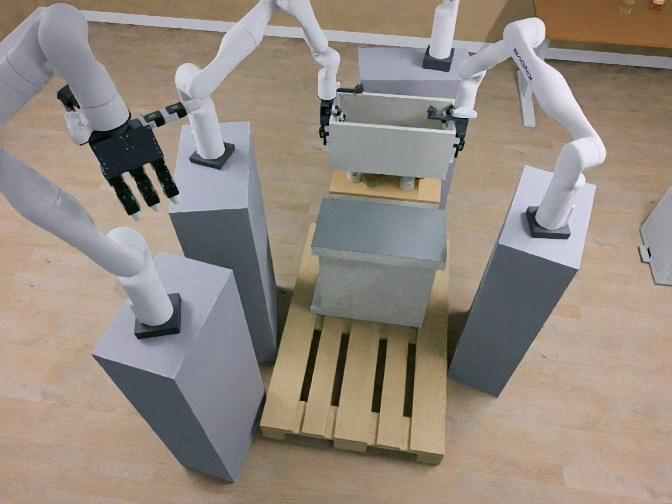

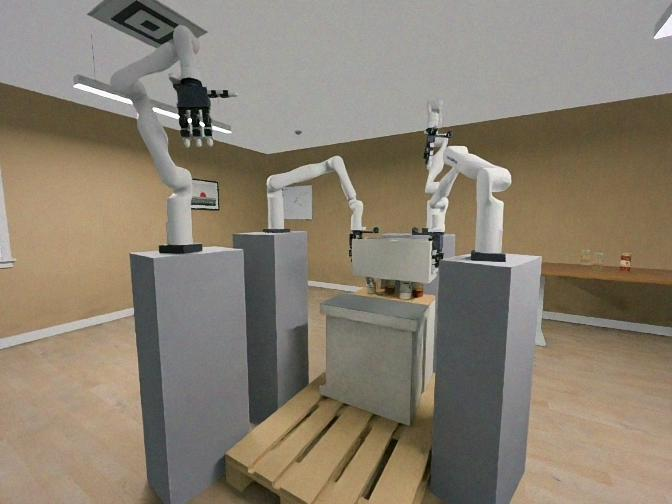

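Scaled by 7.200 from the camera's 672x504 image, which has a finer 960x720 frame.

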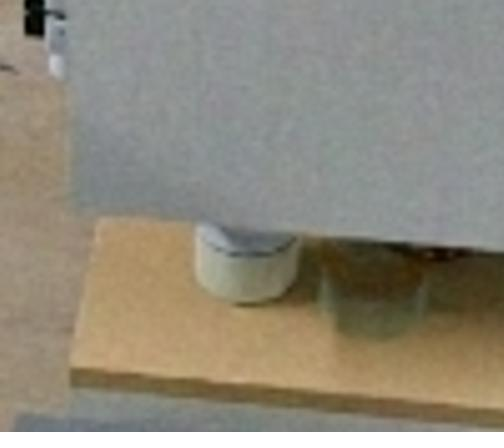

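Scaled by 7.200 from the camera's 672x504 image, which has a finer 960x720 frame.

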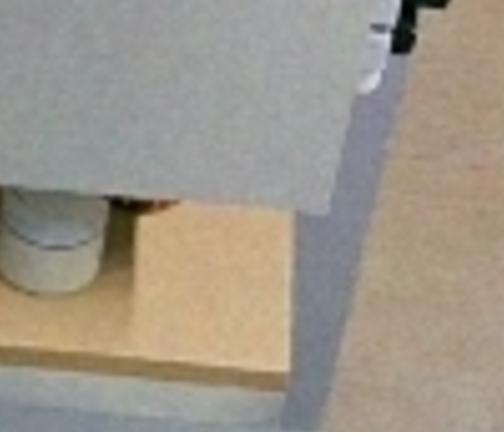

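Scaled by 3.600 from the camera's 672x504 image, which has a finer 960x720 frame.

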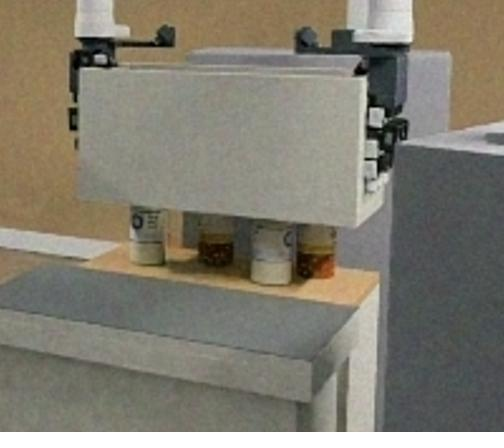

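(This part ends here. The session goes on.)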